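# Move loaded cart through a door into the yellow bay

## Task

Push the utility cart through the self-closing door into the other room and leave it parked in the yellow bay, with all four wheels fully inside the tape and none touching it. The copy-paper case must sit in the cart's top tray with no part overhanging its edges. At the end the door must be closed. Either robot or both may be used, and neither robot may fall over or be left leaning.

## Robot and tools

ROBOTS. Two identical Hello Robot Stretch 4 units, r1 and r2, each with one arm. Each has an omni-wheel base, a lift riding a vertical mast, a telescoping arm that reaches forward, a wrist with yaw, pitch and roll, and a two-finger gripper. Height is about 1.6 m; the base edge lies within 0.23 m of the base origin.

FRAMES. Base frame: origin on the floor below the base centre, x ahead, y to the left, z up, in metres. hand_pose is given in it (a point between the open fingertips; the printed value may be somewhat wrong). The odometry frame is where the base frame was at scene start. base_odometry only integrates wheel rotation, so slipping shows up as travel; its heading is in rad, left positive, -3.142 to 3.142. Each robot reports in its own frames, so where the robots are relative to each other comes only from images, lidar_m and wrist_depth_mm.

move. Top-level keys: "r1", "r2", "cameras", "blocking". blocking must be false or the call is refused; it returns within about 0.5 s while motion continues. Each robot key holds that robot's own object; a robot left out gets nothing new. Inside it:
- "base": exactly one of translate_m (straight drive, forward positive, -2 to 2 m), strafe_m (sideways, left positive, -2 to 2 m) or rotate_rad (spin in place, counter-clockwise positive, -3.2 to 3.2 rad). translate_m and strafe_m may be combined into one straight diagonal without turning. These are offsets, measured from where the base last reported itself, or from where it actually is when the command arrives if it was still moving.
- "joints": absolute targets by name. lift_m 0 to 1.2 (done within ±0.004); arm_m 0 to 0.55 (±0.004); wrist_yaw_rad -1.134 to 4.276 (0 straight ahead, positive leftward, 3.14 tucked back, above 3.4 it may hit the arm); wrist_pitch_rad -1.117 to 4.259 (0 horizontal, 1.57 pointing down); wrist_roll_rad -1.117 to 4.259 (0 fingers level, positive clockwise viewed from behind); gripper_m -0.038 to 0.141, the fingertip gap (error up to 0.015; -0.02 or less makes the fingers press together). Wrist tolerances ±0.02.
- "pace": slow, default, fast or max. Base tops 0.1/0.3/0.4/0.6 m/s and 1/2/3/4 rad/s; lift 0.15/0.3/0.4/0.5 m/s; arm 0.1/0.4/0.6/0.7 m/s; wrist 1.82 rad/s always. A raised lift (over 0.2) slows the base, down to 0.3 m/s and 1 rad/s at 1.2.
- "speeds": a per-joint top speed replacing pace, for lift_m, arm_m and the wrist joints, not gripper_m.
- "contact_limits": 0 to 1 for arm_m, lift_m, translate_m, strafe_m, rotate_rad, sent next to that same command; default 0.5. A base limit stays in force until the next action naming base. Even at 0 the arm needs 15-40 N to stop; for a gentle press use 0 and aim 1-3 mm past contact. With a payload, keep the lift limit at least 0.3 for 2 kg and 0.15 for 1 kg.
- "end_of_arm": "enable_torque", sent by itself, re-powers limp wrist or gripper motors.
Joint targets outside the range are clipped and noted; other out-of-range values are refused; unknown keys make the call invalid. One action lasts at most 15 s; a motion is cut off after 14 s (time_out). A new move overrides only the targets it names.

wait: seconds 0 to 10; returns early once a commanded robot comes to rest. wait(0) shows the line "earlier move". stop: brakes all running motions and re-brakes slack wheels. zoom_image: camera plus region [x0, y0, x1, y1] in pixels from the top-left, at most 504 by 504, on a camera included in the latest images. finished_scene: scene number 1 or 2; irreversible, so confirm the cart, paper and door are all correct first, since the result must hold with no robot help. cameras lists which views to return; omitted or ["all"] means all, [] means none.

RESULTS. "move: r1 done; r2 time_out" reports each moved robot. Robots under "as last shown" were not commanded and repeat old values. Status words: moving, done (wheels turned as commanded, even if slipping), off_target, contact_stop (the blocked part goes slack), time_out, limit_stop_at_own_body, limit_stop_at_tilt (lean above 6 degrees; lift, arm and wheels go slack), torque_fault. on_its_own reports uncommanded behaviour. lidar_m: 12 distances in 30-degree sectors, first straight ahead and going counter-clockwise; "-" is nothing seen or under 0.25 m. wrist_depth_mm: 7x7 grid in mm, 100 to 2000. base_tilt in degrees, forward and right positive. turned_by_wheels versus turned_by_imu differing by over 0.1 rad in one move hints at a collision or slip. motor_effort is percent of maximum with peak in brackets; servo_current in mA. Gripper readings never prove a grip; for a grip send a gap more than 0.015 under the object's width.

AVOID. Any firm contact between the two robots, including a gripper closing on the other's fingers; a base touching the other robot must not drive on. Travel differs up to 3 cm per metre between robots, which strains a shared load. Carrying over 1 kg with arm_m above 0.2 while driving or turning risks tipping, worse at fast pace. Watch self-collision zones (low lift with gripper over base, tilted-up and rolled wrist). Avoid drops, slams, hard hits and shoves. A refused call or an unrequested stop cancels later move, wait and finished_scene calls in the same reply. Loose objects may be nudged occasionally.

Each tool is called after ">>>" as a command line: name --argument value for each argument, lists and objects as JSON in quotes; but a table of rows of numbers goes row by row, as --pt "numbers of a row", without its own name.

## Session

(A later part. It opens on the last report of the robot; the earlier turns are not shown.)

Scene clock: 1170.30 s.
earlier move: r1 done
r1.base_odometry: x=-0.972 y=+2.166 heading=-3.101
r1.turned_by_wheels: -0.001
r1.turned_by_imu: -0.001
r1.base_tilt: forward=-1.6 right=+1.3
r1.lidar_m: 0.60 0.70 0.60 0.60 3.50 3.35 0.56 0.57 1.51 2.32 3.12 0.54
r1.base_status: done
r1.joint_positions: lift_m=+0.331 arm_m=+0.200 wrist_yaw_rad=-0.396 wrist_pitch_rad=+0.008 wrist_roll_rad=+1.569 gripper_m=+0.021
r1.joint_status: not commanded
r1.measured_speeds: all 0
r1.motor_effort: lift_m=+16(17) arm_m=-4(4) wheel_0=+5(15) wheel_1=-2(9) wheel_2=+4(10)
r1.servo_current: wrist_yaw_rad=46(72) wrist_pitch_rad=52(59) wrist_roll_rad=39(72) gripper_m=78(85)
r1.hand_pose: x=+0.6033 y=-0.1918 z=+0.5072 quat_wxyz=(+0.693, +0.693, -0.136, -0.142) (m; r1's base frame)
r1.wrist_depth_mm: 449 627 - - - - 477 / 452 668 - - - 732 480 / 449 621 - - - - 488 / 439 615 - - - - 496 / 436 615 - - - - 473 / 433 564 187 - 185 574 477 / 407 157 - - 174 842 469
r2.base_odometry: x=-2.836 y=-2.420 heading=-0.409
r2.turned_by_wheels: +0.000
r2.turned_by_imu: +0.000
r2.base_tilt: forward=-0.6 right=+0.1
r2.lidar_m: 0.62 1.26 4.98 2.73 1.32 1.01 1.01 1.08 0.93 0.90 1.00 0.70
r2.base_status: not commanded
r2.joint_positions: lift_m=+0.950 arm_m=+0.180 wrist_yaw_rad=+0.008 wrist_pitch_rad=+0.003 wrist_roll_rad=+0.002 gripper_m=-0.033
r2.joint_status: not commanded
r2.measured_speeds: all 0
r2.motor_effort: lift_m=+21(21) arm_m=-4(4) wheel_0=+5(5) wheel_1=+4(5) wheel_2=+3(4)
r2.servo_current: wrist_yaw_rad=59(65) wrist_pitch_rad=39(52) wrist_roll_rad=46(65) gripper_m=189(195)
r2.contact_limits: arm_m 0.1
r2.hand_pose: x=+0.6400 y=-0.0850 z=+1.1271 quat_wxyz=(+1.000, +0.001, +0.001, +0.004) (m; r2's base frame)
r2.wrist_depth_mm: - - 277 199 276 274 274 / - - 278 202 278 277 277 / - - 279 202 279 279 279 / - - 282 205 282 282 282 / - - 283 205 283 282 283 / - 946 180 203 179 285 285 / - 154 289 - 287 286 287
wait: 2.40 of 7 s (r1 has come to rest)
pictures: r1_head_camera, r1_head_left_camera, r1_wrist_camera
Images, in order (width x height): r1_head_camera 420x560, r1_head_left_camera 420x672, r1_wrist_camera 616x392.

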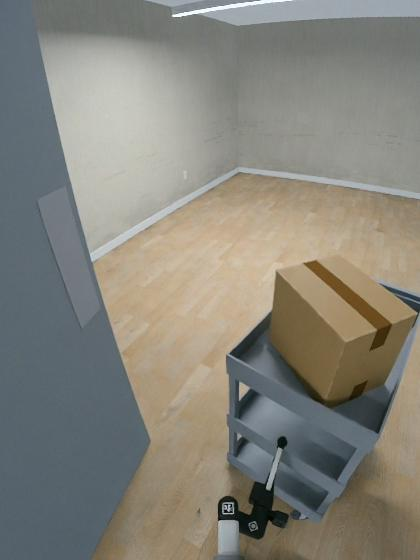

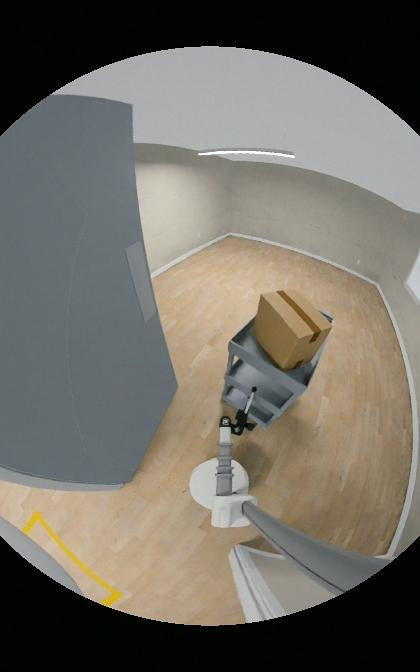

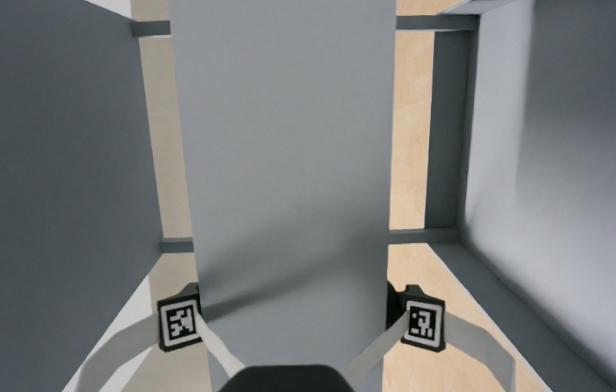

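>>> move --r1 '{"base":{"strafe_m":0.26,"translate_m":-0.43},"pace":"slow"}' --blocking false --cameras '[]'

>>> wait --seconds 7 --cameras '["r1_wrist_camera","r1_head_left_camera","r1_head_camera"]'

Scene clock: 1178.80 s.
move: r1 moving
r1.base_odometry: x=-0.959 y=+2.159 heading=-3.101
r1.turned_by_wheels: +0.000
r1.turned_by_imu: -0.001
r1.base_tilt: forward=-1.6 right=+1.3
r1.lidar_m: 0.60 0.69 0.57 0.63 3.51 3.35 0.57 0.56 1.46 2.36 3.14 0.54
r1.base_status: translate_m moving; strafe_m moving
r1.joint_positions: lift_m=+0.331 arm_m=+0.200 wrist_yaw_rad=-0.396 wrist_pitch_rad=+0.008 wrist_roll_rad=+1.569 gripper_m=+0.021
r1.joint_status: not commanded
r1.measured_speeds: translate_m=-0.048 strafe_m=+0.029 rotate_rad=+0.002 lift_m=+0.000 arm_m=+0.000 wrist_yaw_rad=-0.006 wrist_pitch_rad=+0.000 wrist_roll_rad=+0.000
r1.motor_effort: lift_m=+16(16) arm_m=-4(4) wheel_0=-9(11) wheel_1=+1(3) wheel_2=+6(7)
r1.servo_current: wrist_yaw_rad=39(65) wrist_pitch_rad=59(59) wrist_roll_rad=52(52) gripper_m=72(78)
r1.hand_pose: x=+0.6033 y=-0.1919 z=+0.5072 quat_wxyz=(+0.693, +0.693, -0.136, -0.142) (m; r1's base frame)
r1.wrist_depth_mm: 452 676 - - - - 477 / 449 668 - - - 741 480 / 445 621 - - - - 484 / 445 621 - - - - 496 / 433 603 - - - - 473 / 433 554 187 - 185 580 473 / 413 157 - - 173 842 473
r2: as last shown
r2.lidar_m: 0.60 1.31 4.98 2.76 1.31 1.00 0.99 1.10 0.90 0.90 1.00 0.73
r2.motor_effort: lift_m=+21(21) arm_m=-4(4) wheel_0=+5(5) wheel_1=+5(5) wheel_2=+3(3)
r2.servo_current: wrist_yaw_rad=59(59) wrist_pitch_rad=39(46) wrist_roll_rad=33(52) gripper_m=182(182)
r2.contact_limits: arm_m 0.1
r2.wrist_depth_mm: - - 276 199 276 276 276 / - - 278 201 279 277 277 / - - 278 202 279 279 278 / - - 282 206 282 281 281 / - - 282 205 283 282 283 / - 946 180 204 179 285 285 / - 147 286 - 286 287 286
pictures: none
No camera images: "cameras" was empty.

Scene clock: 1184.50 s.
earlier move: r1 done
r1.base_odometry: x=-0.532 y=+1.924 heading=-3.101
r1.turned_by_wheels: +0.000
r1.turned_by_imu: -0.003
r1.base_tilt: forward=-1.6 right=+1.3
r1.lidar_m: 0.58 0.57 0.52 2.51 3.00 2.85 2.95 2.48 0.40 2.37 3.16 0.54
r1.base_status: done
r1.joint_positions: lift_m=+0.331 arm_m=+0.200 wrist_yaw_rad=-0.401 wrist_pitch_rad=+0.008 wrist_roll_rad=+1.569 gripper_m=+0.021
r1.joint_status: not commanded
r1.measured_speeds: all 0
r1.motor_effort: lift_m=+16(17) arm_m=-4(4) wheel_0=-7(14) wheel_1=+1(5) wheel_2=+0(7)
r1.servo_current: wrist_yaw_rad=52(85) wrist_pitch_rad=46(65) wrist_roll_rad=46(72) gripper_m=78(85)
r1.hand_pose: x=+0.6023 y=-0.1930 z=+0.5072 quat_wxyz=(+0.693, +0.693, -0.138, -0.144) (m; r1's base frame)
r1.wrist_depth_mm: 445 - - - 1430 1078 452 / 449 676 - - - - 484 / 445 615 - - 1537 - 488 / 442 609 - - 1499 - 492 / 439 597 - - 1499 - 473 / 436 559 187 - 185 - 473 / 404 157 - - 174 1025 473
r2.base_odometry: x=-2.836 y=-2.420 heading=-0.409
r2.turned_by_wheels: +0.000
r2.turned_by_imu: +0.001
r2.base_tilt: forward=-0.6 right=+0.1
r2.lidar_m: 0.60 4.08 4.95 2.77 1.29 0.98 0.99 1.06 0.92 0.90 0.98 0.73
r2.base_status: not commanded
r2.joint_positions: lift_m=+0.950 arm_m=+0.180 wrist_yaw_rad=+0.008 wrist_pitch_rad=+0.003 wrist_roll_rad=+0.002 gripper_m=-0.033
r2.joint_status: not commanded
r2.measured_speeds: all 0
r2.motor_effort: lift_m=+21(21) arm_m=-4(4) wheel_0=+5(5) wheel_1=+4(5) wheel_2=+3(4)
r2.servo_current: wrist_yaw_rad=52(78) wrist_pitch_rad=39(46) wrist_roll_rad=52(65) gripper_m=182(189)
r2.contact_limits: arm_m 0.1
r2.hand_pose: x=+0.6400 y=-0.0850 z=+1.1271 quat_wxyz=(+1.000, +0.001, +0.001, +0.004) (m; r2's base frame)
r2.wrist_depth_mm: - - 277 200 277 276 276 / - - 278 201 278 279 278 / - - 279 202 278 279 281 / - - 281 205 281 281 279 / - - 283 205 283 283 282 / - - 180 202 180 285 285 / - - 286 - 287 287 286
wait: 5.70 of 7 s (r1 has come to rest)
pictures: r1_head_camera, r1_head_left_camera, r1_wrist_camera
Images, in order (width x height): r1_head_camera 420x560, r1_head_left_camera 420x672, r1_wrist_camera 616x392.

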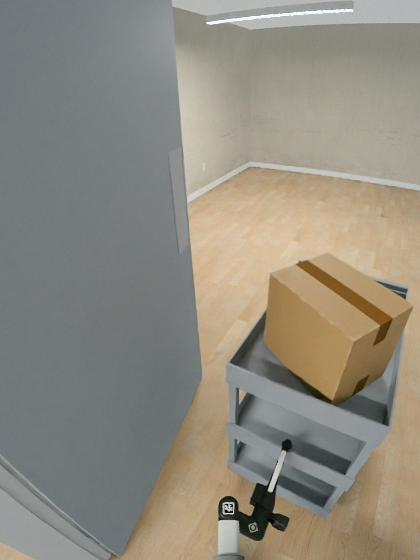

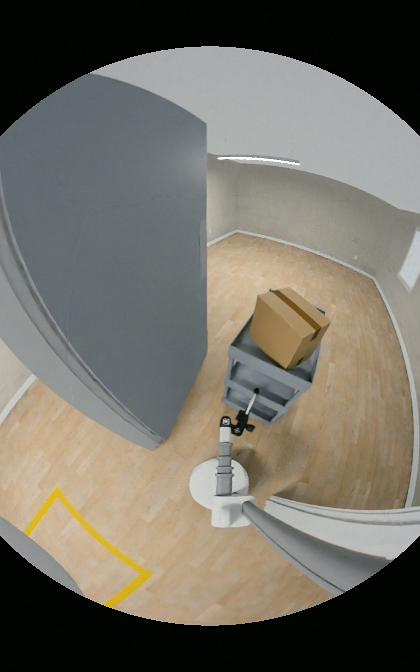

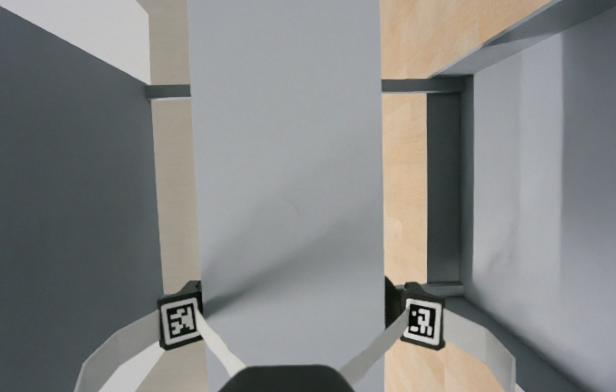

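>>> move --r1 '{"base":{"strafe_m":0.217,"translate_m":-0.45},"pace":"slow"}' --blocking false --cameras '[]'

>>> wait --seconds 7 --cameras '["r1_wrist_camera","r1_head_left_camera","r1_head_camera"]'

Scene clock: 1189.30 s.
move: r1 moving
r1.base_odometry: x=-0.519 y=+1.918 heading=-3.102
r1.turned_by_wheels: -0.001
r1.turned_by_imu: -0.001
r1.base_tilt: forward=-1.6 right=+1.3
r1.lidar_m: 0.57 0.55 0.52 2.50 2.99 2.81 2.94 2.47 0.40 2.36 3.16 0.54
r1.base_status: translate_m moving; strafe_m moving
r1.joint_positions: lift_m=+0.331 arm_m=+0.200 wrist_yaw_rad=-0.401 wrist_pitch_rad=+0.008 wrist_roll_rad=+1.569 gripper_m=+0.021
r1.joint_status: not commanded
r1.measured_speeds: translate_m=-0.048 strafe_m=+0.023 rotate_rad=+0.000 lift_m=+0.000 arm_m=+0.000 wrist_yaw_rad=+0.000 wrist_pitch_rad=+0.000 wrist_roll_rad=+0.000
r1.motor_effort: lift_m=+16(16) arm_m=-4(4) wheel_0=-9(14) wheel_1=-4(6) wheel_2=+5(5)
r1.servo_current: wrist_yaw_rad=65(65) wrist_pitch_rad=52(59) wrist_roll_rad=59(59) gripper_m=78(78)
r1.hand_pose: x=+0.6023 y=-0.1930 z=+0.5072 quat_wxyz=(+0.693, +0.693, -0.138, -0.144) (m; r1's base frame)
r1.wrist_depth_mm: 452 - - - 1430 1098 455 / 449 668 - - - - 477 / 449 615 - - 1464 - 484 / 442 615 - - 1537 - 492 / 439 597 - - 1499 - 473 / 433 559 186 - 182 - 473 / 410 157 - - 173 1025 469
r2: as last shown
r2.turned_by_imu: +0.000
r2.lidar_m: 0.62 4.04 4.98 2.72 1.30 1.00 1.00 1.10 0.92 0.89 0.96 0.73
r2.motor_effort: lift_m=+21(21) arm_m=-4(4) wheel_0=+4(5) wheel_1=+4(4) wheel_2=+3(4)
r2.servo_current: wrist_yaw_rad=59(72) wrist_pitch_rad=39(46) wrist_roll_rad=52(59) gripper_m=182(189)
r2.contact_limits: arm_m 0.1
r2.wrist_depth_mm: - - 277 199 277 276 277 / - - 278 201 278 277 277 / - - 281 202 279 279 278 / - - 282 205 282 282 282 / - - 283 204 285 283 283 / - - 180 203 179 285 285 / - - 286 - 287 287 289
pictures: none
No camera images: "cameras" was empty.

Scene clock: 1194.97 s.
earlier move: r1 done
r1.base_odometry: x=-0.074 y=+1.725 heading=-3.101
r1.turned_by_wheels: +0.001
r1.turned_by_imu: +0.002
r1.base_tilt: forward=-1.5 right=+1.2
r1.lidar_m: 0.59 0.71 1.51 2.52 2.47 2.36 2.41 2.40 2.03 0.63 0.57 0.58
r1.base_status: done
r1.joint_positions: lift_m=+0.331 arm_m=+0.200 wrist_yaw_rad=-0.398 wrist_pitch_rad=+0.008 wrist_roll_rad=+1.569 gripper_m=+0.021
r1.joint_status: not commanded
r1.measured_speeds: all 0
r1.motor_effort: lift_m=+16(16) arm_m=-4(4) wheel_0=+0(14) wheel_1=-2(6) wheel_2=+4(9)
r1.servo_current: wrist_yaw_rad=52(72) wrist_pitch_rad=52(59) wrist_roll_rad=39(72) gripper_m=72(85)
r1.hand_pose: x=+0.6029 y=-0.1924 z=+0.5072 quat_wxyz=(+0.693, +0.693, -0.137, -0.143) (m; r1's base frame)
r1.wrist_depth_mm: - - - - 1430 991 - / 427 - - - 1464 1118 462 / 449 621 - - - - 488 / 445 615 - - 1537 809 492 / 442 609 - - 1499 - 473 / 430 603 188 - 185 - 473 / 410 174 184 - 168 171 473
r2.base_odometry: x=-2.836 y=-2.420 heading=-0.409
r2.turned_by_wheels: +0.000
r2.turned_by_imu: +0.001
r2.base_tilt: forward=-0.6 right=+0.0
r2.lidar_m: 0.61 4.05 4.97 2.75 1.28 1.00 0.98 1.06 0.92 0.89 0.98 0.71
r2.base_status: not commanded
r2.joint_positions: lift_m=+0.950 arm_m=+0.180 wrist_yaw_rad=+0.008 wrist_pitch_rad=+0.003 wrist_roll_rad=+0.002 gripper_m=-0.033
r2.joint_status: not commanded
r2.measured_speeds: all 0
r2.motor_effort: lift_m=+21(21) arm_m=-4(4) wheel_0=+5(5) wheel_1=+4(5) wheel_2=+3(4)
r2.servo_current: wrist_yaw_rad=59(72) wrist_pitch_rad=39(52) wrist_roll_rad=39(59) gripper_m=182(189)
r2.contact_limits: arm_m 0.1
r2.hand_pose: x=+0.6400 y=-0.0850 z=+1.1271 quat_wxyz=(+1.000, +0.001, +0.001, +0.004) (m; r2's base frame)
r2.wrist_depth_mm: - - 276 200 276 277 276 / - - 278 201 278 277 278 / - - 279 202 279 281 279 / - - 282 205 281 282 282 / - - 282 205 283 283 283 / - - 180 203 179 283 283 / - - 287 - 287 286 286
wait: 5.67 of 7 s (r1 has come to rest)
pictures: r1_head_camera, r1_head_left_camera, r1_wrist_camera
Images, in order (width x height): r1_head_camera 420x560, r1_head_left_camera 420x672, r1_wrist_camera 616x392.

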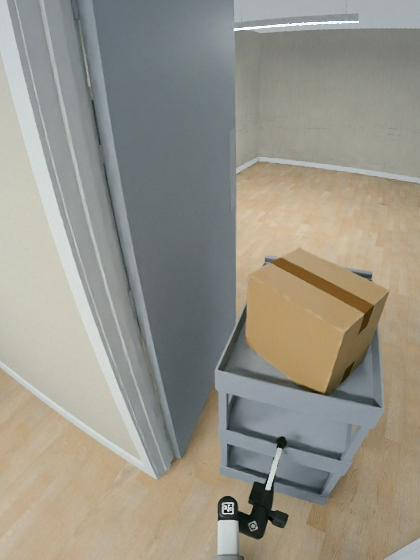

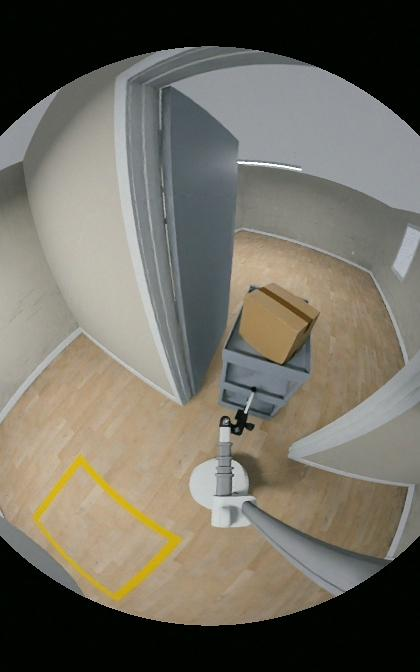

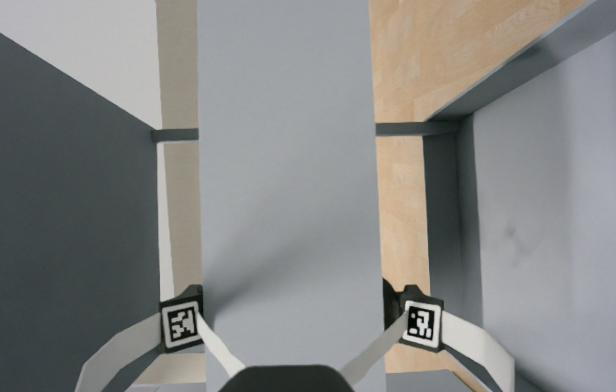

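>>> zoom_image --camera "r1_head_left_camera" --region '[150, 250, 400, 500]'

Scaled by 2.016 from the camera's 420x672 image, which has a finer 600x960 frame.

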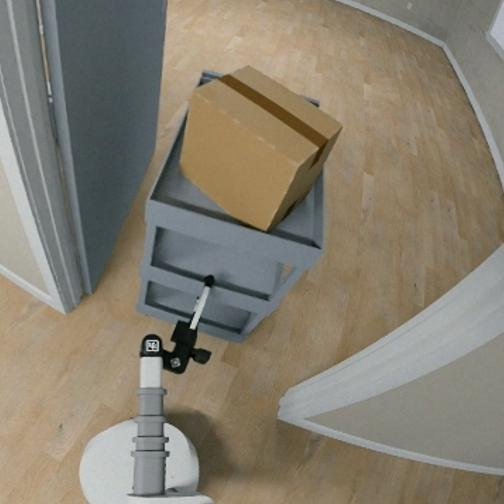

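>>> move --r1 '{"base":{"strafe_m":0.16,"translate_m":-0.37},"pace":"slow"}' --blocking false --cameras '[]'

>>> wait --seconds 7 --cameras '["r1_wrist_camera","r1_head_left_camera","r1_head_camera"]'

Scene clock: 1208.00 s.
move: r1 moving
r1.base_odometry: x=-0.061 y=+1.720 heading=-3.101
r1.turned_by_wheels: +0.000
r1.turned_by_imu: +0.000
r1.base_tilt: forward=-1.6 right=+1.3
r1.lidar_m: 0.57 0.72 1.55 2.53 2.46 2.31 2.42 2.37 2.05 0.66 0.60 0.56
r1.base_status: translate_m moving; strafe_m moving
r1.joint_positions: lift_m=+0.331 arm_m=+0.200 wrist_yaw_rad=-0.397 wrist_pitch_rad=+0.008 wrist_roll_rad=+1.569 gripper_m=+0.021
r1.joint_status: not commanded
r1.measured_speeds: translate_m=-0.050 strafe_m=+0.022 rotate_rad=+0.000 lift_m=+0.000 arm_m=+0.000 wrist_yaw_rad=+0.000 wrist_pitch_rad=+0.000 wrist_roll_rad=+0.000
r1.motor_effort: lift_m=+16(16) arm_m=-3(4) wheel_0=-5(7) wheel_1=-3(5) wheel_2=+10(11)
r1.servo_current: wrist_yaw_rad=59(65) wrist_pitch_rad=46(59) wrist_roll_rad=52(59) gripper_m=72(78)
r1.hand_pose: x=+0.6030 y=-0.1922 z=+0.5072 quat_wxyz=(+0.693, +0.693, -0.137, -0.142) (m; r1's base frame)
r1.wrist_depth_mm: - - - - 1464 960 - / 424 - - - 1464 1098 462 / 449 627 - - - - 492 / 445 615 - - 1499 820 492 / 439 615 - - 1537 - 492 / 436 591 187 - 186 - 473 / 407 174 185 - 169 171 473
r2: as last shown
r2.turned_by_imu: +0.000
r2.lidar_m: 0.62 4.05 4.96 2.76 1.30 1.03 0.99 1.11 0.92 0.87 0.97 0.72
r2.motor_effort: lift_m=+21(21) arm_m=-4(4) wheel_0=+5(5) wheel_1=+4(4) wheel_2=+3(3)
r2.servo_current: wrist_yaw_rad=65(72) wrist_pitch_rad=46(46) wrist_roll_rad=52(59) gripper_m=182(189)
r2.contact_limits: arm_m 0.1
r2.wrist_depth_mm: - - 276 199 277 276 274 / - - 279 201 279 278 278 / - - 279 202 279 279 281 / - - 281 206 282 281 281 / - - 283 206 283 282 283 / - - 180 203 179 285 285 / - - 289 - 286 286 287
pictures: none
No camera images: "cameras" was empty.

Scene clock: 1212.73 s.
earlier move: r1 done
r1.base_odometry: x=+0.302 y=+1.580 heading=-3.101
r1.turned_by_wheels: +0.000
r1.turned_by_imu: +0.002
r1.base_tilt: forward=-1.6 right=+1.3
r1.lidar_m: 0.57 1.14 2.49 2.53 2.07 1.95 2.03 2.34 2.23 1.21 0.89 0.58
r1.base_status: done
r1.joint_positions: lift_m=+0.331 arm_m=+0.200 wrist_yaw_rad=-0.397 wrist_pitch_rad=+0.008 wrist_roll_rad=+1.569 gripper_m=+0.021
r1.joint_status: not commanded
r1.measured_speeds: all 0
r1.motor_effort: lift_m=+16(17) arm_m=-4(4) wheel_0=+0(7) wheel_1=-2(5) wheel_2=+6(11)
r1.servo_current: wrist_yaw_rad=46(65) wrist_pitch_rad=46(59) wrist_roll_rad=46(65) gripper_m=72(85)
r1.hand_pose: x=+0.6031 y=-0.1921 z=+0.5072 quat_wxyz=(+0.693, +0.693, -0.137, -0.142) (m; r1's base frame)
r1.wrist_depth_mm: - - - - 1430 946 715 / - - - - 1618 976 - / 424 - - - 1464 1138 484 / 445 615 - - 1499 - 496 / 436 603 - - 1537 - 469 / 433 591 186 - 185 172 473 / 410 172 - - 167 146 477
r2.base_odometry: x=-2.836 y=-2.420 heading=-0.409
r2.turned_by_wheels: +0.000
r2.turned_by_imu: +0.001
r2.base_tilt: forward=-0.6 right=+0.1
r2.lidar_m: 0.60 4.09 4.97 2.72 1.29 1.00 1.00 1.08 0.91 0.89 0.99 0.73
r2.base_status: not commanded
r2.joint_positions: lift_m=+0.950 arm_m=+0.180 wrist_yaw_rad=+0.008 wrist_pitch_rad=+0.003 wrist_roll_rad=+0.002 gripper_m=-0.033
r2.joint_status: not commanded
r2.measured_speeds: all 0
r2.motor_effort: lift_m=+21(21) arm_m=-4(4) wheel_0=+4(5) wheel_1=+4(5) wheel_2=+3(4)
r2.servo_current: wrist_yaw_rad=46(72) wrist_pitch_rad=39(52) wrist_roll_rad=52(65) gripper_m=189(189)
r2.contact_limits: arm_m 0.1
r2.hand_pose: x=+0.6400 y=-0.0850 z=+1.1271 quat_wxyz=(+1.000, +0.001, +0.001, +0.004) (m; r2's base frame)
r2.wrist_depth_mm: - - 276 200 277 277 276 / - - 277 201 277 277 278 / - - 279 203 278 279 279 / - - 282 205 282 281 281 / - - 282 206 282 283 282 / - - 180 203 179 285 285 / - - 286 - 287 286 286
wait: 4.73 of 7 s (r1 has come to rest)
pictures: r1_head_camera, r1_head_left_camera, r1_wrist_camera
Images, in order (width x height): r1_head_camera 420x560, r1_head_left_camera 420x672, r1_wrist_camera 616x392.

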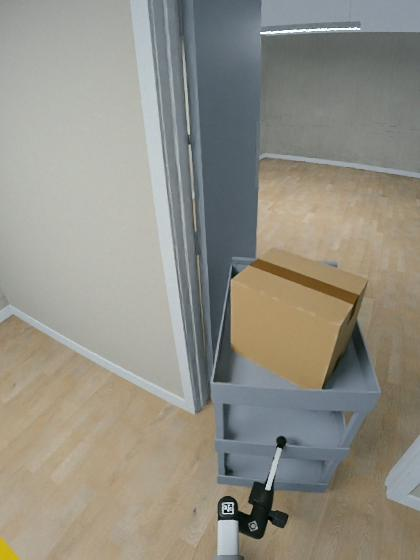

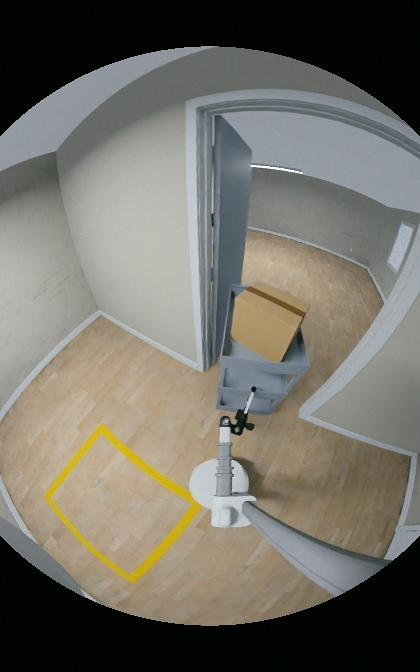

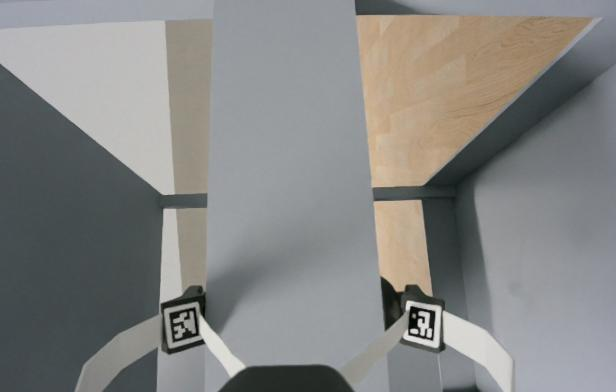

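>>> move --r1 '{"base":{"rotate_rad":-0.15},"pace":"slow"}' --blocking false --cameras '[]'

>>> wait --seconds 3 --cameras '["r1_wrist_camera","r1_head_left_camera","r1_head_camera"]'

Scene clock: 1217.97 s.
move: r1 moving
r1.base_odometry: x=+0.302 y=+1.580 heading=+3.070
r1.turned_by_wheels: -0.112
r1.turned_by_imu: -0.112
r1.base_tilt: forward=-1.6 right=+1.3
r1.lidar_m: 0.55 1.03 2.12 2.51 2.15 1.96 1.99 2.47 2.24 1.39 0.90 0.59
r1.base_status: rotate_rad moving
r1.joint_positions: lift_m=+0.331 arm_m=+0.200 wrist_yaw_rad=-0.390 wrist_pitch_rad=+0.008 wrist_roll_rad=+1.569 gripper_m=+0.021
r1.joint_status: not commanded
r1.measured_speeds: translate_m=+0.000 strafe_m=-0.002 rotate_rad=-0.299 lift_m=+0.000 arm_m=+0.000 wrist_yaw_rad=+0.000 wrist_pitch_rad=+0.000 wrist_roll_rad=+0.000
r1.motor_effort: lift_m=+16(16) arm_m=+3(4) wheel_0=+13(17) wheel_1=+5(11) wheel_2=+10(15)
r1.servo_current: wrist_yaw_rad=65(65) wrist_pitch_rad=46(59) wrist_roll_rad=46(59) gripper_m=72(78)
r1.hand_pose: x=+0.6043 y=-0.1906 z=+0.5072 quat_wxyz=(+0.694, +0.694, -0.134, -0.140) (m; r1's base frame)
r1.wrist_depth_mm: 293 293 298 - 303 304 307 / - - - - 1618 976 759 / 421 - - - 1618 1078 466 / 439 - - - 1499 - 496 / 439 609 - - - - 469 / 410 591 196 - 185 - 477 / 410 172 180 - 174 154 477
r2: as last shown
r2.turned_by_imu: +0.000
r2.lidar_m: 0.61 4.05 4.96 2.74 1.29 1.02 1.00 1.08 0.92 0.88 0.98 0.73
r2.motor_effort: lift_m=+21(21) arm_m=-4(4) wheel_0=+5(5) wheel_1=+4(4) wheel_2=+3(4)
r2.servo_current: wrist_yaw_rad=59(59) wrist_pitch_rad=39(46) wrist_roll_rad=46(59) gripper_m=182(189)
r2.contact_limits: arm_m 0.1
r2.wrist_depth_mm: - - 276 199 274 278 276 / - - 278 202 277 278 277 / - - 279 202 279 279 279 / - - 282 205 281 282 282 / - - 285 204 283 282 283 / - - 180 203 179 286 283 / - - 289 - 286 286 287
pictures: none
No camera images: "cameras" was empty.

Scene clock: 1218.60 s.
earlier move: r1 done
r1.base_odometry: x=+0.302 y=+1.580 heading=+3.032
r1.turned_by_wheels: -0.038
r1.turned_by_imu: -0.038
r1.base_tilt: forward=-1.6 right=+1.3
r1.lidar_m: 0.49 1.02 1.97 2.49 2.19 1.94 1.99 2.43 2.24 1.50 0.88 0.58
r1.base_status: done
r1.joint_positions: lift_m=+0.331 arm_m=+0.200 wrist_yaw_rad=-0.403 wrist_pitch_rad=+0.008 wrist_roll_rad=+1.569 gripper_m=+0.021
r1.joint_status: not commanded
r1.measured_speeds: translate_m=+0.000 strafe_m=+0.000 rotate_rad=+0.000 lift_m=+0.000 arm_m=+0.000 wrist_yaw_rad=+0.001 wrist_pitch_rad=+0.000 wrist_roll_rad=+0.000
r1.motor_effort: lift_m=+16(16) arm_m=+3(4) wheel_0=+1(17) wheel_1=+1(11) wheel_2=-2(15)
r1.servo_current: wrist_yaw_rad=59(65) wrist_pitch_rad=46(59) wrist_roll_rad=52(72) gripper_m=78(78)
r1.hand_pose: x=+0.6019 y=-0.1935 z=+0.5072 quat_wxyz=(+0.693, +0.693, -0.139, -0.144) (m; r1's base frame)
r1.wrist_depth_mm: - - - - 1576 931 661 / 325 325 324 - 334 342 343 / - - - - 1708 1008 - / 418 - - - 1537 1078 469 / 436 - - - 1430 - 473 / 410 585 187 - 186 165 477 / 424 175 - - - 170 -
r2.base_odometry: x=-2.836 y=-2.420 heading=-0.409
r2.turned_by_wheels: +0.000
r2.turned_by_imu: +0.000
r2.base_tilt: forward=-0.7 right=+0.1
r2.lidar_m: 0.61 4.05 4.94 2.77 1.28 1.02 0.98 1.05 0.92 0.89 0.99 0.72
r2.base_status: not commanded
r2.joint_positions: lift_m=+0.950 arm_m=+0.180 wrist_yaw_rad=+0.008 wrist_pitch_rad=+0.003 wrist_roll_rad=+0.002 gripper_m=-0.033
r2.joint_status: not commanded
r2.measured_speeds: all 0
r2.motor_effort: lift_m=+21(21) arm_m=-4(4) wheel_0=+4(5) wheel_1=+4(5) wheel_2=+3(4)
r2.servo_current: wrist_yaw_rad=59(72) wrist_pitch_rad=39(46) wrist_roll_rad=52(59) gripper_m=189(189)
r2.contact_limits: arm_m 0.1
r2.hand_pose: x=+0.6400 y=-0.0850 z=+1.1271 quat_wxyz=(+1.000, +0.001, +0.001, +0.004) (m; r2's base frame)
r2.wrist_depth_mm: - - 276 199 277 276 276 / - - 278 200 278 277 278 / - - 281 202 279 279 279 / - - 282 204 279 281 281 / - - 283 205 282 282 282 / - - 181 203 179 285 285 / - - 286 - 286 286 286
wait: 0.63 of 3 s (r1 has come to rest)
pictures: r1_head_camera, r1_head_left_camera, r1_wrist_camera
Images, in order (width x height): r1_head_camera 420x560, r1_head_left_camera 420x672, r1_wrist_camera 616x392.

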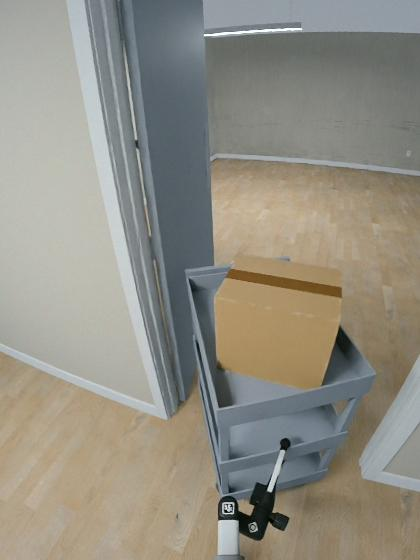

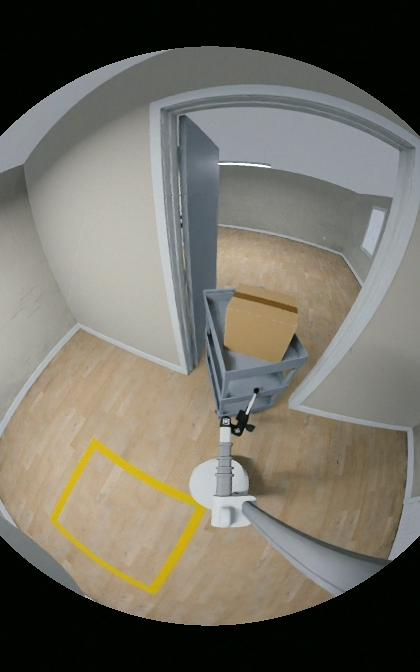

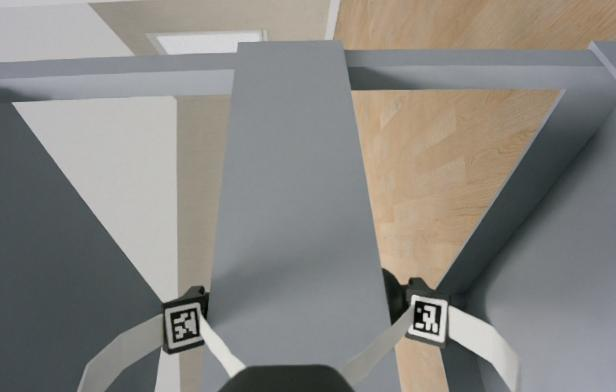

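>>> move --r1 '{"base":{"translate_m":-0.1,"strafe_m":0.17},"pace":"slow"}' --blocking false --cameras '[]'

>>> wait --seconds 4 --cameras '["r1_wrist_camera","r1_head_left_camera","r1_head_camera"]'

Scene clock: 1225.60 s.
move: r1 moving
r1.base_odometry: x=+0.307 y=+1.569 heading=+3.032
r1.turned_by_wheels: +0.000
r1.turned_by_imu: -0.001
r1.base_tilt: forward=-1.6 right=+1.3
r1.lidar_m: 0.49 1.05 1.98 2.49 2.16 1.94 1.94 2.42 2.23 1.47 0.90 0.57
r1.base_status: translate_m moving; strafe_m moving
r1.joint_positions: lift_m=+0.331 arm_m=+0.200 wrist_yaw_rad=-0.403 wrist_pitch_rad=+0.008 wrist_roll_rad=+1.569 gripper_m=+0.021
r1.joint_status: not commanded
r1.measured_speeds: translate_m=-0.025 strafe_m=+0.042 rotate_rad=+0.001 lift_m=+0.000 arm_m=+0.000 wrist_yaw_rad=+0.000 wrist_pitch_rad=+0.000 wrist_roll_rad=+0.000
r1.motor_effort: lift_m=+16(16) arm_m=-2(2) wheel_0=-12(12) wheel_1=+3(4) wheel_2=+5(6)
r1.servo_current: wrist_yaw_rad=46(59) wrist_pitch_rad=46(59) wrist_roll_rad=46(59) gripper_m=78(78)
r1.hand_pose: x=+0.6019 y=-0.1935 z=+0.5072 quat_wxyz=(+0.693, +0.693, -0.139, -0.144) (m; r1's base frame)
r1.wrist_depth_mm: - - - - 1576 917 654 / 324 324 320 - 336 342 345 / - - - - 1661 1008 - / 418 - - - 1537 1118 473 / 436 - - - 1397 - 480 / 410 585 188 - 186 165 477 / 424 174 - - - 171 -
r2: as last shown
r2.base_tilt: forward=-0.7 right=+0.0
r2.lidar_m: 0.60 4.02 4.97 2.73 1.29 1.02 0.98 1.08 0.92 0.91 0.98 0.73
r2.motor_effort: lift_m=+21(21) arm_m=-4(4) wheel_0=+5(5) wheel_1=+4(4) wheel_2=+3(4)
r2.servo_current: wrist_yaw_rad=52(72) wrist_pitch_rad=33(46) wrist_roll_rad=59(59) gripper_m=176(189)
r2.contact_limits: arm_m 0.1
r2.wrist_depth_mm: - - 276 199 276 276 276 / - - 278 201 278 278 277 / - - 279 202 279 279 279 / - - 281 205 281 281 281 / - - 282 205 282 283 285 / - - 180 204 179 285 286 / - - 287 - 287 286 287
pictures: none
No camera images: "cameras" was empty.

Scene clock: 1228.37 s.
earlier move: r1 done
r1.base_odometry: x=+0.383 y=+1.400 heading=+3.032
r1.turned_by_wheels: +0.000
r1.turned_by_imu: -0.001
r1.base_tilt: forward=-1.6 right=+1.3
r1.lidar_m: 0.55 1.17 2.28 2.35 2.00 1.78 1.82 2.24 2.34 1.76 1.10 0.55
r1.base_status: done
r1.joint_positions: lift_m=+0.331 arm_m=+0.200 wrist_yaw_rad=-0.403 wrist_pitch_rad=+0.008 wrist_roll_rad=+1.569 gripper_m=+0.021
r1.joint_status: not commanded
r1.measured_speeds: all 0
r1.motor_effort: lift_m=+16(17) arm_m=-3(4) wheel_0=-6(13) wheel_1=+1(5) wheel_2=-2(6)
r1.servo_current: wrist_yaw_rad=46(72) wrist_pitch_rad=46(59) wrist_roll_rad=46(65) gripper_m=78(78)
r1.hand_pose: x=+0.6019 y=-0.1935 z=+0.5072 quat_wxyz=(+0.693, +0.693, -0.139, -0.144) (m; r1's base frame)
r1.wrist_depth_mm: - - 286 - 283 931 661 / - - - - 1464 991 - / 418 - - - 1537 1160 473 / 442 661 - - - - 469 / 436 597 - - 831 - 480 / 410 585 187 - 182 172 480 / 410 174 - - 162 707 469
r2.base_odometry: x=-2.836 y=-2.420 heading=-0.409
r2.turned_by_wheels: +0.000
r2.turned_by_imu: +0.000
r2.base_tilt: forward=-0.6 right=+0.0
r2.lidar_m: 0.62 4.08 4.98 2.75 1.33 1.01 0.99 1.06 0.91 0.90 0.98 0.72
r2.base_status: not commanded
r2.joint_positions: lift_m=+0.950 arm_m=+0.180 wrist_yaw_rad=+0.008 wrist_pitch_rad=+0.003 wrist_roll_rad=+0.002 gripper_m=-0.033
r2.joint_status: not commanded
r2.measured_speeds: all 0
r2.motor_effort: lift_m=+21(21) arm_m=-4(4) wheel_0=+5(5) wheel_1=+4(5) wheel_2=+3(4)
r2.servo_current: wrist_yaw_rad=65(72) wrist_pitch_rad=46(52) wrist_roll_rad=52(59) gripper_m=182(189)
r2.contact_limits: arm_m 0.1
r2.hand_pose: x=+0.6400 y=-0.0850 z=+1.1271 quat_wxyz=(+1.000, +0.001, +0.001, +0.004) (m; r2's base frame)
r2.wrist_depth_mm: - - 276 200 277 277 276 / - - 278 201 277 279 278 / - - 281 202 281 279 279 / - - 283 206 281 282 281 / - - 285 205 282 283 283 / - - 180 202 180 283 286 / - - 287 - 286 286 286
wait: 2.77 of 4 s (r1 has come to rest)
pictures: r1_head_camera, r1_head_left_camera, r1_wrist_camera
Images, in order (width x height): r1_head_camera 420x560, r1_head_left_camera 420x672, r1_wrist_camera 616x392.

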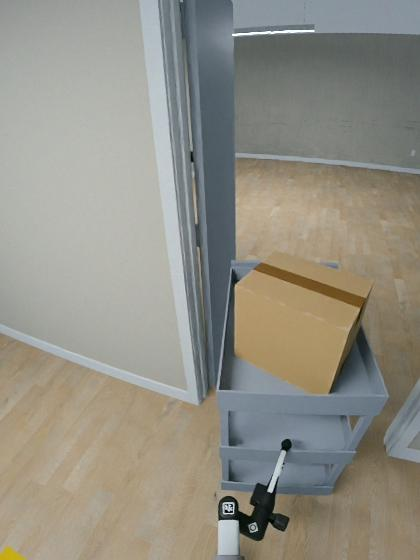

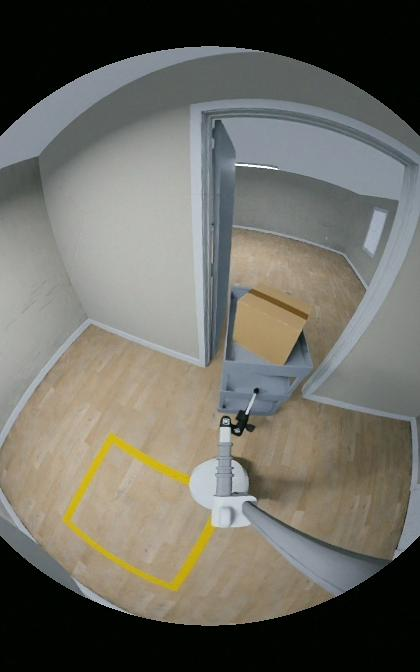

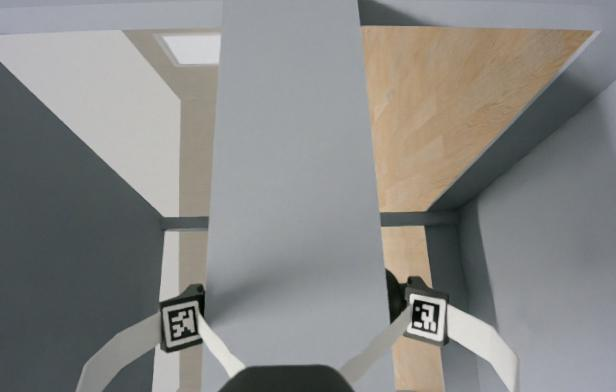

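>>> move --r1 '{"base":{"translate_m":-0.38,"strafe_m":0.12},"pace":"slow"}' --blocking false --cameras '[]'

>>> wait --seconds 6 --cameras '["r1_wrist_camera","r1_head_left_camera","r1_head_camera"]'

Scene clock: 1232.97 s.
move: r1 moving
r1.base_odometry: x=+0.395 y=+1.395 heading=+3.031
r1.turned_by_wheels: -0.001
r1.turned_by_imu: -0.001
r1.base_tilt: forward=-1.5 right=+1.3
r1.lidar_m: 0.54 1.22 2.30 2.34 2.01 1.79 1.82 2.23 2.35 1.78 1.11 0.54
r1.base_status: translate_m moving; strafe_m moving
r1.joint_positions: lift_m=+0.331 arm_m=+0.200 wrist_yaw_rad=-0.403 wrist_pitch_rad=+0.008 wrist_roll_rad=+1.569 gripper_m=+0.021
r1.joint_status: not commanded
r1.measured_speeds: translate_m=-0.049 strafe_m=+0.015 rotate_rad=-0.002 lift_m=+0.000 arm_m=+0.000 wrist_yaw_rad=+0.000 wrist_pitch_rad=+0.000 wrist_roll_rad=+0.000
r1.motor_effort: lift_m=+16(16) arm_m=-3(4) wheel_0=-9(10) wheel_1=-5(5) wheel_2=+7(7)
r1.servo_current: wrist_yaw_rad=26(65) wrist_pitch_rad=46(59) wrist_roll_rad=39(72) gripper_m=72(78)
r1.hand_pose: x=+0.6019 y=-0.1935 z=+0.5072 quat_wxyz=(+0.693, +0.693, -0.139, -0.144) (m; r1's base frame)
r1.wrist_depth_mm: - - - - 282 931 691 / - - - - 1499 991 - / 418 - - - 1499 1160 473 / 442 609 - - - - 473 / 433 603 - - 820 - 473 / 415 591 186 - 182 172 473 / 430 175 - - 161 707 473
r2: as last shown
r2.lidar_m: 0.61 4.05 4.99 2.74 1.29 1.01 0.99 1.07 0.90 0.89 0.98 0.73
r2.servo_current: wrist_yaw_rad=46(59) wrist_pitch_rad=39(46) wrist_roll_rad=52(59) gripper_m=182(195)
r2.contact_limits: arm_m 0.1
r2.wrist_depth_mm: - - 277 199 276 277 276 / - - 278 201 278 277 278 / - - 279 202 279 281 279 / - - 279 205 282 281 282 / - - 283 204 283 282 283 / - - 181 202 179 285 285 / - - 286 - 286 286 286
pictures: none
No camera images: "cameras" was empty.

Scene clock: 1237.70 s.
earlier move: r1 done
r1.base_odometry: x=+0.748 y=+1.239 heading=+3.032
r1.turned_by_wheels: +0.001
r1.turned_by_imu: +0.003
r1.base_tilt: forward=-1.5 right=+1.3
r1.lidar_m: 0.56 1.67 2.37 2.38 1.55 1.40 1.43 1.75 2.32 2.37 1.53 0.56
r1.base_status: done
r1.joint_positions: lift_m=+0.331 arm_m=+0.200 wrist_yaw_rad=-0.397 wrist_pitch_rad=+0.008 wrist_roll_rad=+1.569 gripper_m=+0.021
r1.joint_status: not commanded
r1.measured_speeds: all 0
r1.motor_effort: lift_m=+16(17) arm_m=-3(4) wheel_0=-2(10) wheel_1=-1(5) wheel_2=+5(12)
r1.servo_current: wrist_yaw_rad=59(65) wrist_pitch_rad=52(59) wrist_roll_rad=52(72) gripper_m=78(85)
r1.hand_pose: x=+0.6030 y=-0.1921 z=+0.5072 quat_wxyz=(+0.693, +0.693, -0.137, -0.142) (m; r1's base frame)
r1.wrist_depth_mm: - - - - - 931 741 / 415 - - - - 1078 477 / 439 603 - - - - 477 / 436 603 - - - - 473 / 436 603 - - - 788 477 / 410 603 185 - 186 171 477 / 427 154 171 - 148 149 -
r2.base_odometry: x=-2.836 y=-2.420 heading=-0.409
r2.turned_by_wheels: +0.000
r2.turned_by_imu: +0.001
r2.base_tilt: forward=-0.6 right=+0.1
r2.lidar_m: 0.60 4.05 4.98 2.69 1.30 1.02 1.00 1.10 0.90 0.90 0.97 0.75
r2.base_status: not commanded
r2.joint_positions: lift_m=+0.950 arm_m=+0.180 wrist_yaw_rad=+0.008 wrist_pitch_rad=+0.003 wrist_roll_rad=+0.002 gripper_m=-0.033
r2.joint_status: not commanded
r2.measured_speeds: all 0
r2.motor_effort: lift_m=+21(21) arm_m=-4(4) wheel_0=+5(5) wheel_1=+4(5) wheel_2=+3(4)
r2.servo_current: wrist_yaw_rad=65(72) wrist_pitch_rad=46(46) wrist_roll_rad=46(59) gripper_m=189(195)
r2.contact_limits: arm_m 0.1
r2.hand_pose: x=+0.6400 y=-0.0850 z=+1.1271 quat_wxyz=(+1.000, +0.001, +0.001, +0.004) (m; r2's base frame)
r2.wrist_depth_mm: - - 278 199 276 276 277 / - - 277 202 279 277 278 / - - 281 202 278 279 281 / - - 282 205 282 281 282 / - - 282 205 282 282 283 / - - 180 203 179 283 285 / - - 287 - 286 287 286
wait: 4.73 of 6 s (r1 has come to rest)
pictures: r1_head_camera, r1_head_left_camera, r1_wrist_camera
Images, in order (width x height): r1_head_camera 420x560, r1_head_left_camera 420x672, r1_wrist_camera 616x392.

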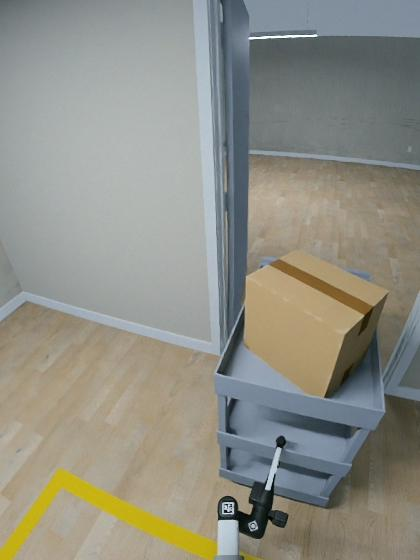

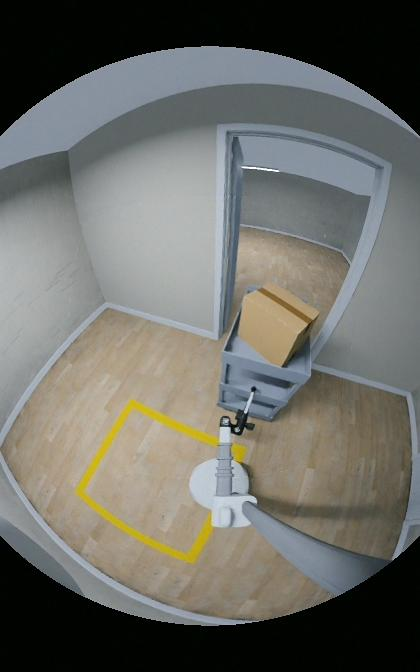

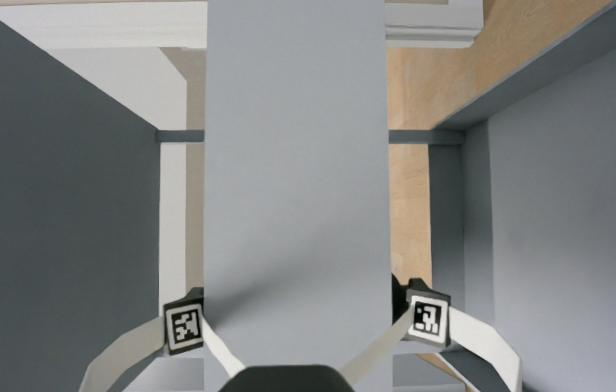

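>>> move --r1 '{"base":{"translate_m":-0.37,"strafe_m":0.32},"pace":"slow"}' --blocking false --cameras '[]'

>>> wait --seconds 7 --cameras '["r1_head_left_camera","r1_head_right_camera"]'

Scene clock: 1253.17 s.
move: r1 moving
r1.base_odometry: x=+0.757 y=+1.230 heading=+3.032
r1.turned_by_wheels: +0.000
r1.turned_by_imu: +0.000
r1.base_tilt: forward=-1.6 right=+1.3
r1.lidar_m: 0.57 1.68 2.35 2.36 1.56 1.40 1.40 1.75 2.31 2.38 1.54 0.56
r1.base_status: translate_m moving; strafe_m moving
r1.joint_positions: lift_m=+0.331 arm_m=+0.200 wrist_yaw_rad=-0.397 wrist_pitch_rad=+0.008 wrist_roll_rad=+1.569 gripper_m=+0.021
r1.joint_status: not commanded
r1.measured_speeds: translate_m=-0.039 strafe_m=+0.033 rotate_rad=-0.004 lift_m=+0.000 arm_m=+0.000 wrist_yaw_rad=-0.002 wrist_pitch_rad=+0.000 wrist_roll_rad=+0.000
r1.motor_effort: lift_m=+16(16) arm_m=-3(4) wheel_0=-8(8) wheel_1=+3(5) wheel_2=+7(8)
r1.servo_current: wrist_yaw_rad=46(52) wrist_pitch_rad=46(59) wrist_roll_rad=52(52) gripper_m=72(78)
r1.hand_pose: x=+0.6030 y=-0.1922 z=+0.5072 quat_wxyz=(+0.693, +0.693, -0.137, -0.142) (m; r1's base frame)
r1.wrist_depth_mm: - - - - - 931 741 / 415 - - - - 1098 469 / 439 603 - - - - 473 / 436 609 - - - - 477 / 433 609 - - - 788 480 / 410 591 185 - 186 170 477 / 430 154 - - 160 149 -
r2: as last shown
r2.turned_by_imu: +0.000
r2.lidar_m: 0.63 4.03 4.96 2.77 1.28 1.01 0.99 1.08 0.92 0.89 0.99 0.71
r2.motor_effort: lift_m=+21(21) arm_m=-4(4) wheel_0=+5(5) wheel_1=+4(4) wheel_2=+3(4)
r2.servo_current: wrist_yaw_rad=52(65) wrist_pitch_rad=46(46) wrist_roll_rad=39(65) gripper_m=176(189)
r2.contact_limits: arm_m 0.1
r2.wrist_depth_mm: - - 276 199 276 277 276 / - - 278 201 277 277 276 / - - 279 202 279 279 278 / - - 281 206 282 281 282 / - - 283 205 283 285 283 / - - 180 203 179 285 285 / - - 287 - 286 285 286
pictures: none
No camera images: "cameras" was empty.

Scene clock: 1258.80 s.
earlier move: r1 done
r1.base_odometry: x=+1.080 y=+0.881 heading=+3.032
r1.turned_by_wheels: +0.000
r1.turned_by_imu: -0.002
r1.base_tilt: forward=-1.6 right=+1.2
r1.lidar_m: 0.58 2.22 2.17 1.72 1.07 0.96 0.96 1.20 2.33 2.51 2.01 0.50
r1.base_status: done
r1.joint_positions: lift_m=+0.331 arm_m=+0.200 wrist_yaw_rad=-0.402 wrist_pitch_rad=+0.008 wrist_roll_rad=+1.569 gripper_m=+0.021
r1.joint_status: not commanded
r1.measured_speeds: all 0
r1.motor_effort: lift_m=+16(17) arm_m=-4(4) wheel_0=-6(14) wheel_1=+3(5) wheel_2=+0(8)
r1.servo_current: wrist_yaw_rad=33(72) wrist_pitch_rad=46(59) wrist_roll_rad=59(65) gripper_m=72(85)
r1.hand_pose: x=+0.6021 y=-0.1933 z=+0.5072 quat_wxyz=(+0.693, +0.693, -0.138, -0.144) (m; r1's base frame)
r1.wrist_depth_mm: 436 597 - - - - 488 / 439 609 - - - - 496 / 436 615 - - - 750 477 / 439 603 - - - - 477 / 436 654 - - - 654 473 / 418 - 187 - 179 517 480 / 389 149 - - 174 991 439
r2.base_odometry: x=-2.836 y=-2.420 heading=-0.409
r2.turned_by_wheels: +0.000
r2.turned_by_imu: +0.001
r2.base_tilt: forward=-0.6 right=+0.0
r2.lidar_m: 0.62 4.07 4.99 2.75 1.31 1.02 0.99 1.08 0.90 0.90 0.99 0.72
r2.base_status: not commanded
r2.joint_positions: lift_m=+0.950 arm_m=+0.180 wrist_yaw_rad=+0.008 wrist_pitch_rad=+0.003 wrist_roll_rad=+0.002 gripper_m=-0.033
r2.joint_status: not commanded
r2.measured_speeds: all 0
r2.motor_effort: lift_m=+21(21) arm_m=-4(4) wheel_0=+5(5) wheel_1=+4(5) wheel_2=+3(4)
r2.servo_current: wrist_yaw_rad=59(72) wrist_pitch_rad=39(52) wrist_roll_rad=59(65) gripper_m=189(189)
r2.contact_limits: arm_m 0.1
r2.hand_pose: x=+0.6400 y=-0.0850 z=+1.1271 quat_wxyz=(+1.000, +0.001, +0.001, +0.004) (m; r2's base frame)
r2.wrist_depth_mm: - - 276 199 277 277 276 / - - 277 202 278 277 278 / - - 279 202 279 279 279 / - - 282 205 279 282 282 / - - 283 206 283 282 285 / - - 180 203 179 285 285 / - - 287 - 286 286 287
wait: 5.63 of 7 s (r1 has come to rest)
pictures: r1_head_left_camera, r1_head_right_camera
Images, in order (width x height): r1_head_left_camera 420x672, r1_head_right_camera 420x672.

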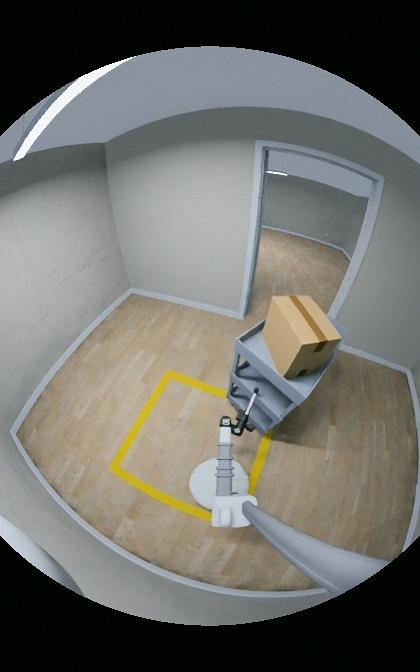

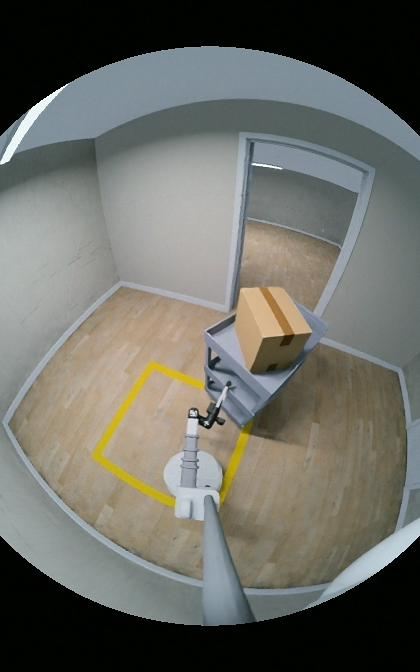

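>>> move --r1 '{"base":{"translate_m":-0.27,"strafe_m":0.45},"pace":"slow"}' --blocking false --cameras '[]'

>>> wait --seconds 7 --cameras '["r1_head_left_camera","r1_head_camera","r1_head_right_camera"]'

Scene clock: 1265.40 s.
move: r1 moving
r1.base_odometry: x=+1.085 y=+0.870 heading=+3.031
r1.turned_by_wheels: -0.001
r1.turned_by_imu: -0.001
r1.base_tilt: forward=-1.6 right=+1.3
r1.lidar_m: 0.58 2.20 2.18 1.71 1.05 0.95 0.97 1.18 2.30 2.53 0.91 0.49
r1.base_status: translate_m moving; strafe_m moving
r1.joint_positions: lift_m=+0.331 arm_m=+0.200 wrist_yaw_rad=-0.402 wrist_pitch_rad=+0.008 wrist_roll_rad=+1.569 gripper_m=+0.021
r1.joint_status: not commanded
r1.measured_speeds: translate_m=-0.025 strafe_m=+0.041 rotate_rad=-0.002 lift_m=+0.000 arm_m=+0.000 wrist_yaw_rad=+0.000 wrist_pitch_rad=+0.000 wrist_roll_rad=+0.000
r1.motor_effort: lift_m=+16(16) arm_m=-3(4) wheel_0=-13(13) wheel_1=+3(6) wheel_2=+2(3)
r1.servo_current: wrist_yaw_rad=59(65) wrist_pitch_rad=65(65) wrist_roll_rad=46(65) gripper_m=72(78)
r1.hand_pose: x=+0.6021 y=-0.1933 z=+0.5072 quat_wxyz=(+0.693, +0.693, -0.138, -0.144) (m; r1's base frame)
r1.wrist_depth_mm: 433 591 - - - - 492 / 439 603 - - - - 492 / 436 603 - - - 750 473 / 436 603 - - - - 469 / 439 647 - - - 647 469 / 415 - 186 - 180 517 469 / 392 150 - - 174 1008 439
r2: as last shown
r2.turned_by_imu: +0.000
r2.lidar_m: 0.59 4.06 4.95 2.75 1.31 1.01 1.00 1.09 0.90 0.89 1.00 0.73
r2.servo_current: wrist_yaw_rad=59(59) wrist_pitch_rad=46(46) wrist_roll_rad=52(52) gripper_m=189(189)
r2.contact_limits: arm_m 0.1
r2.wrist_depth_mm: - - 276 199 276 276 276 / - - 279 201 277 278 277 / - - 279 202 281 279 278 / - - 282 206 281 282 282 / - - 282 206 282 282 283 / - - 180 204 179 285 286 / - - 287 - 287 287 289
pictures: none
No camera images: "cameras" was empty.

Scene clock: 1271.43 s.
earlier move: r1 done
r1.base_odometry: x=+1.299 y=+0.404 heading=+3.031
r1.turned_by_wheels: +0.000
r1.turned_by_imu: -0.003
r1.base_tilt: forward=-1.6 right=+1.3
r1.lidar_m: 0.70 2.11 1.84 1.01 0.64 0.56 0.55 0.70 1.37 2.88 0.45 0.35
r1.base_status: done
r1.joint_positions: lift_m=+0.331 arm_m=+0.200 wrist_yaw_rad=-0.407 wrist_pitch_rad=+0.008 wrist_roll_rad=+1.569 gripper_m=+0.021
r1.joint_status: not commanded
r1.measured_speeds: all 0
r1.motor_effort: lift_m=+16(17) arm_m=+4(4) wheel_0=-9(15) wheel_1=-1(6) wheel_2=-4(6)
r1.servo_current: wrist_yaw_rad=72(72) wrist_pitch_rad=46(65) wrist_roll_rad=52(65) gripper_m=72(85)
r1.hand_pose: x=+0.6011 y=-0.1944 z=+0.5072 quat_wxyz=(+0.692, +0.693, -0.140, -0.146) (m; r1's base frame)
r1.wrist_depth_mm: - - - - - - - / - - - - - - - / - - - - - - - / 392 - - - - - - / 392 - 106 108 - - 430 / - - - - 178 370 410 / - 149 - - 250 1008 -
r2.base_odometry: x=-2.836 y=-2.420 heading=-0.409
r2.turned_by_wheels: +0.000
r2.turned_by_imu: +0.001
r2.base_tilt: forward=-0.6 right=+0.1
r2.lidar_m: 0.61 4.06 4.98 2.78 1.30 1.02 0.99 1.09 0.92 0.90 0.98 0.72
r2.base_status: not commanded
r2.joint_positions: lift_m=+0.950 arm_m=+0.180 wrist_yaw_rad=+0.008 wrist_pitch_rad=+0.003 wrist_roll_rad=+0.002 gripper_m=-0.033
r2.joint_status: not commanded
r2.measured_speeds: all 0
r2.motor_effort: lift_m=+21(21) arm_m=-4(4) wheel_0=+5(5) wheel_1=+4(5) wheel_2=+3(4)
r2.servo_current: wrist_yaw_rad=46(72) wrist_pitch_rad=39(52) wrist_roll_rad=46(65) gripper_m=182(189)
r2.contact_limits: arm_m 0.1
r2.hand_pose: x=+0.6400 y=-0.0850 z=+1.1271 quat_wxyz=(+1.000, +0.001, +0.001, +0.004) (m; r2's base frame)
r2.wrist_depth_mm: - - 276 200 276 276 274 / - - 279 201 278 278 277 / - - 279 202 281 281 279 / - - 282 205 283 281 282 / - - 283 205 283 283 282 / - - 180 203 179 282 285 / - - 287 - 286 287 286
wait: 6.03 of 7 s (r1 has come to rest)
pictures: r1_head_camera, r1_head_left_camera, r1_head_right_camera
Images, in order (width x height): r1_head_camera 420x560, r1_head_left_camera 420x672, r1_head_right_camera 420x672.

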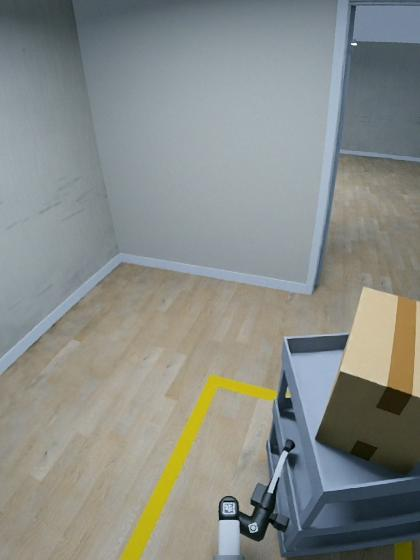

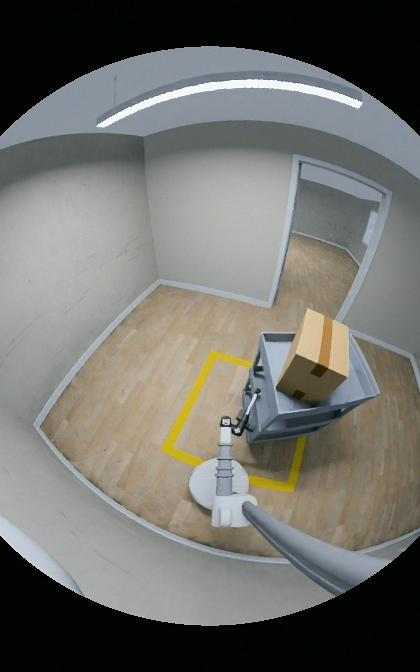

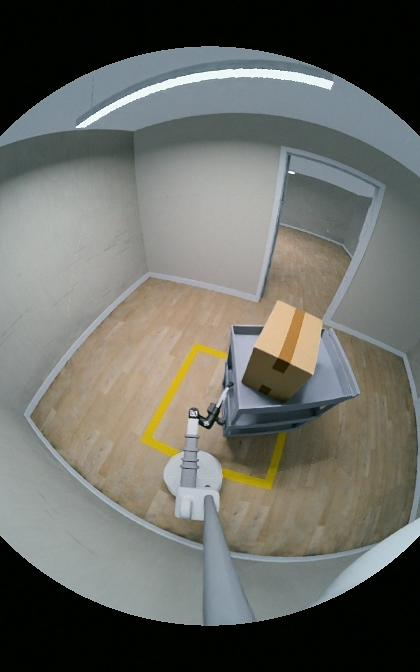

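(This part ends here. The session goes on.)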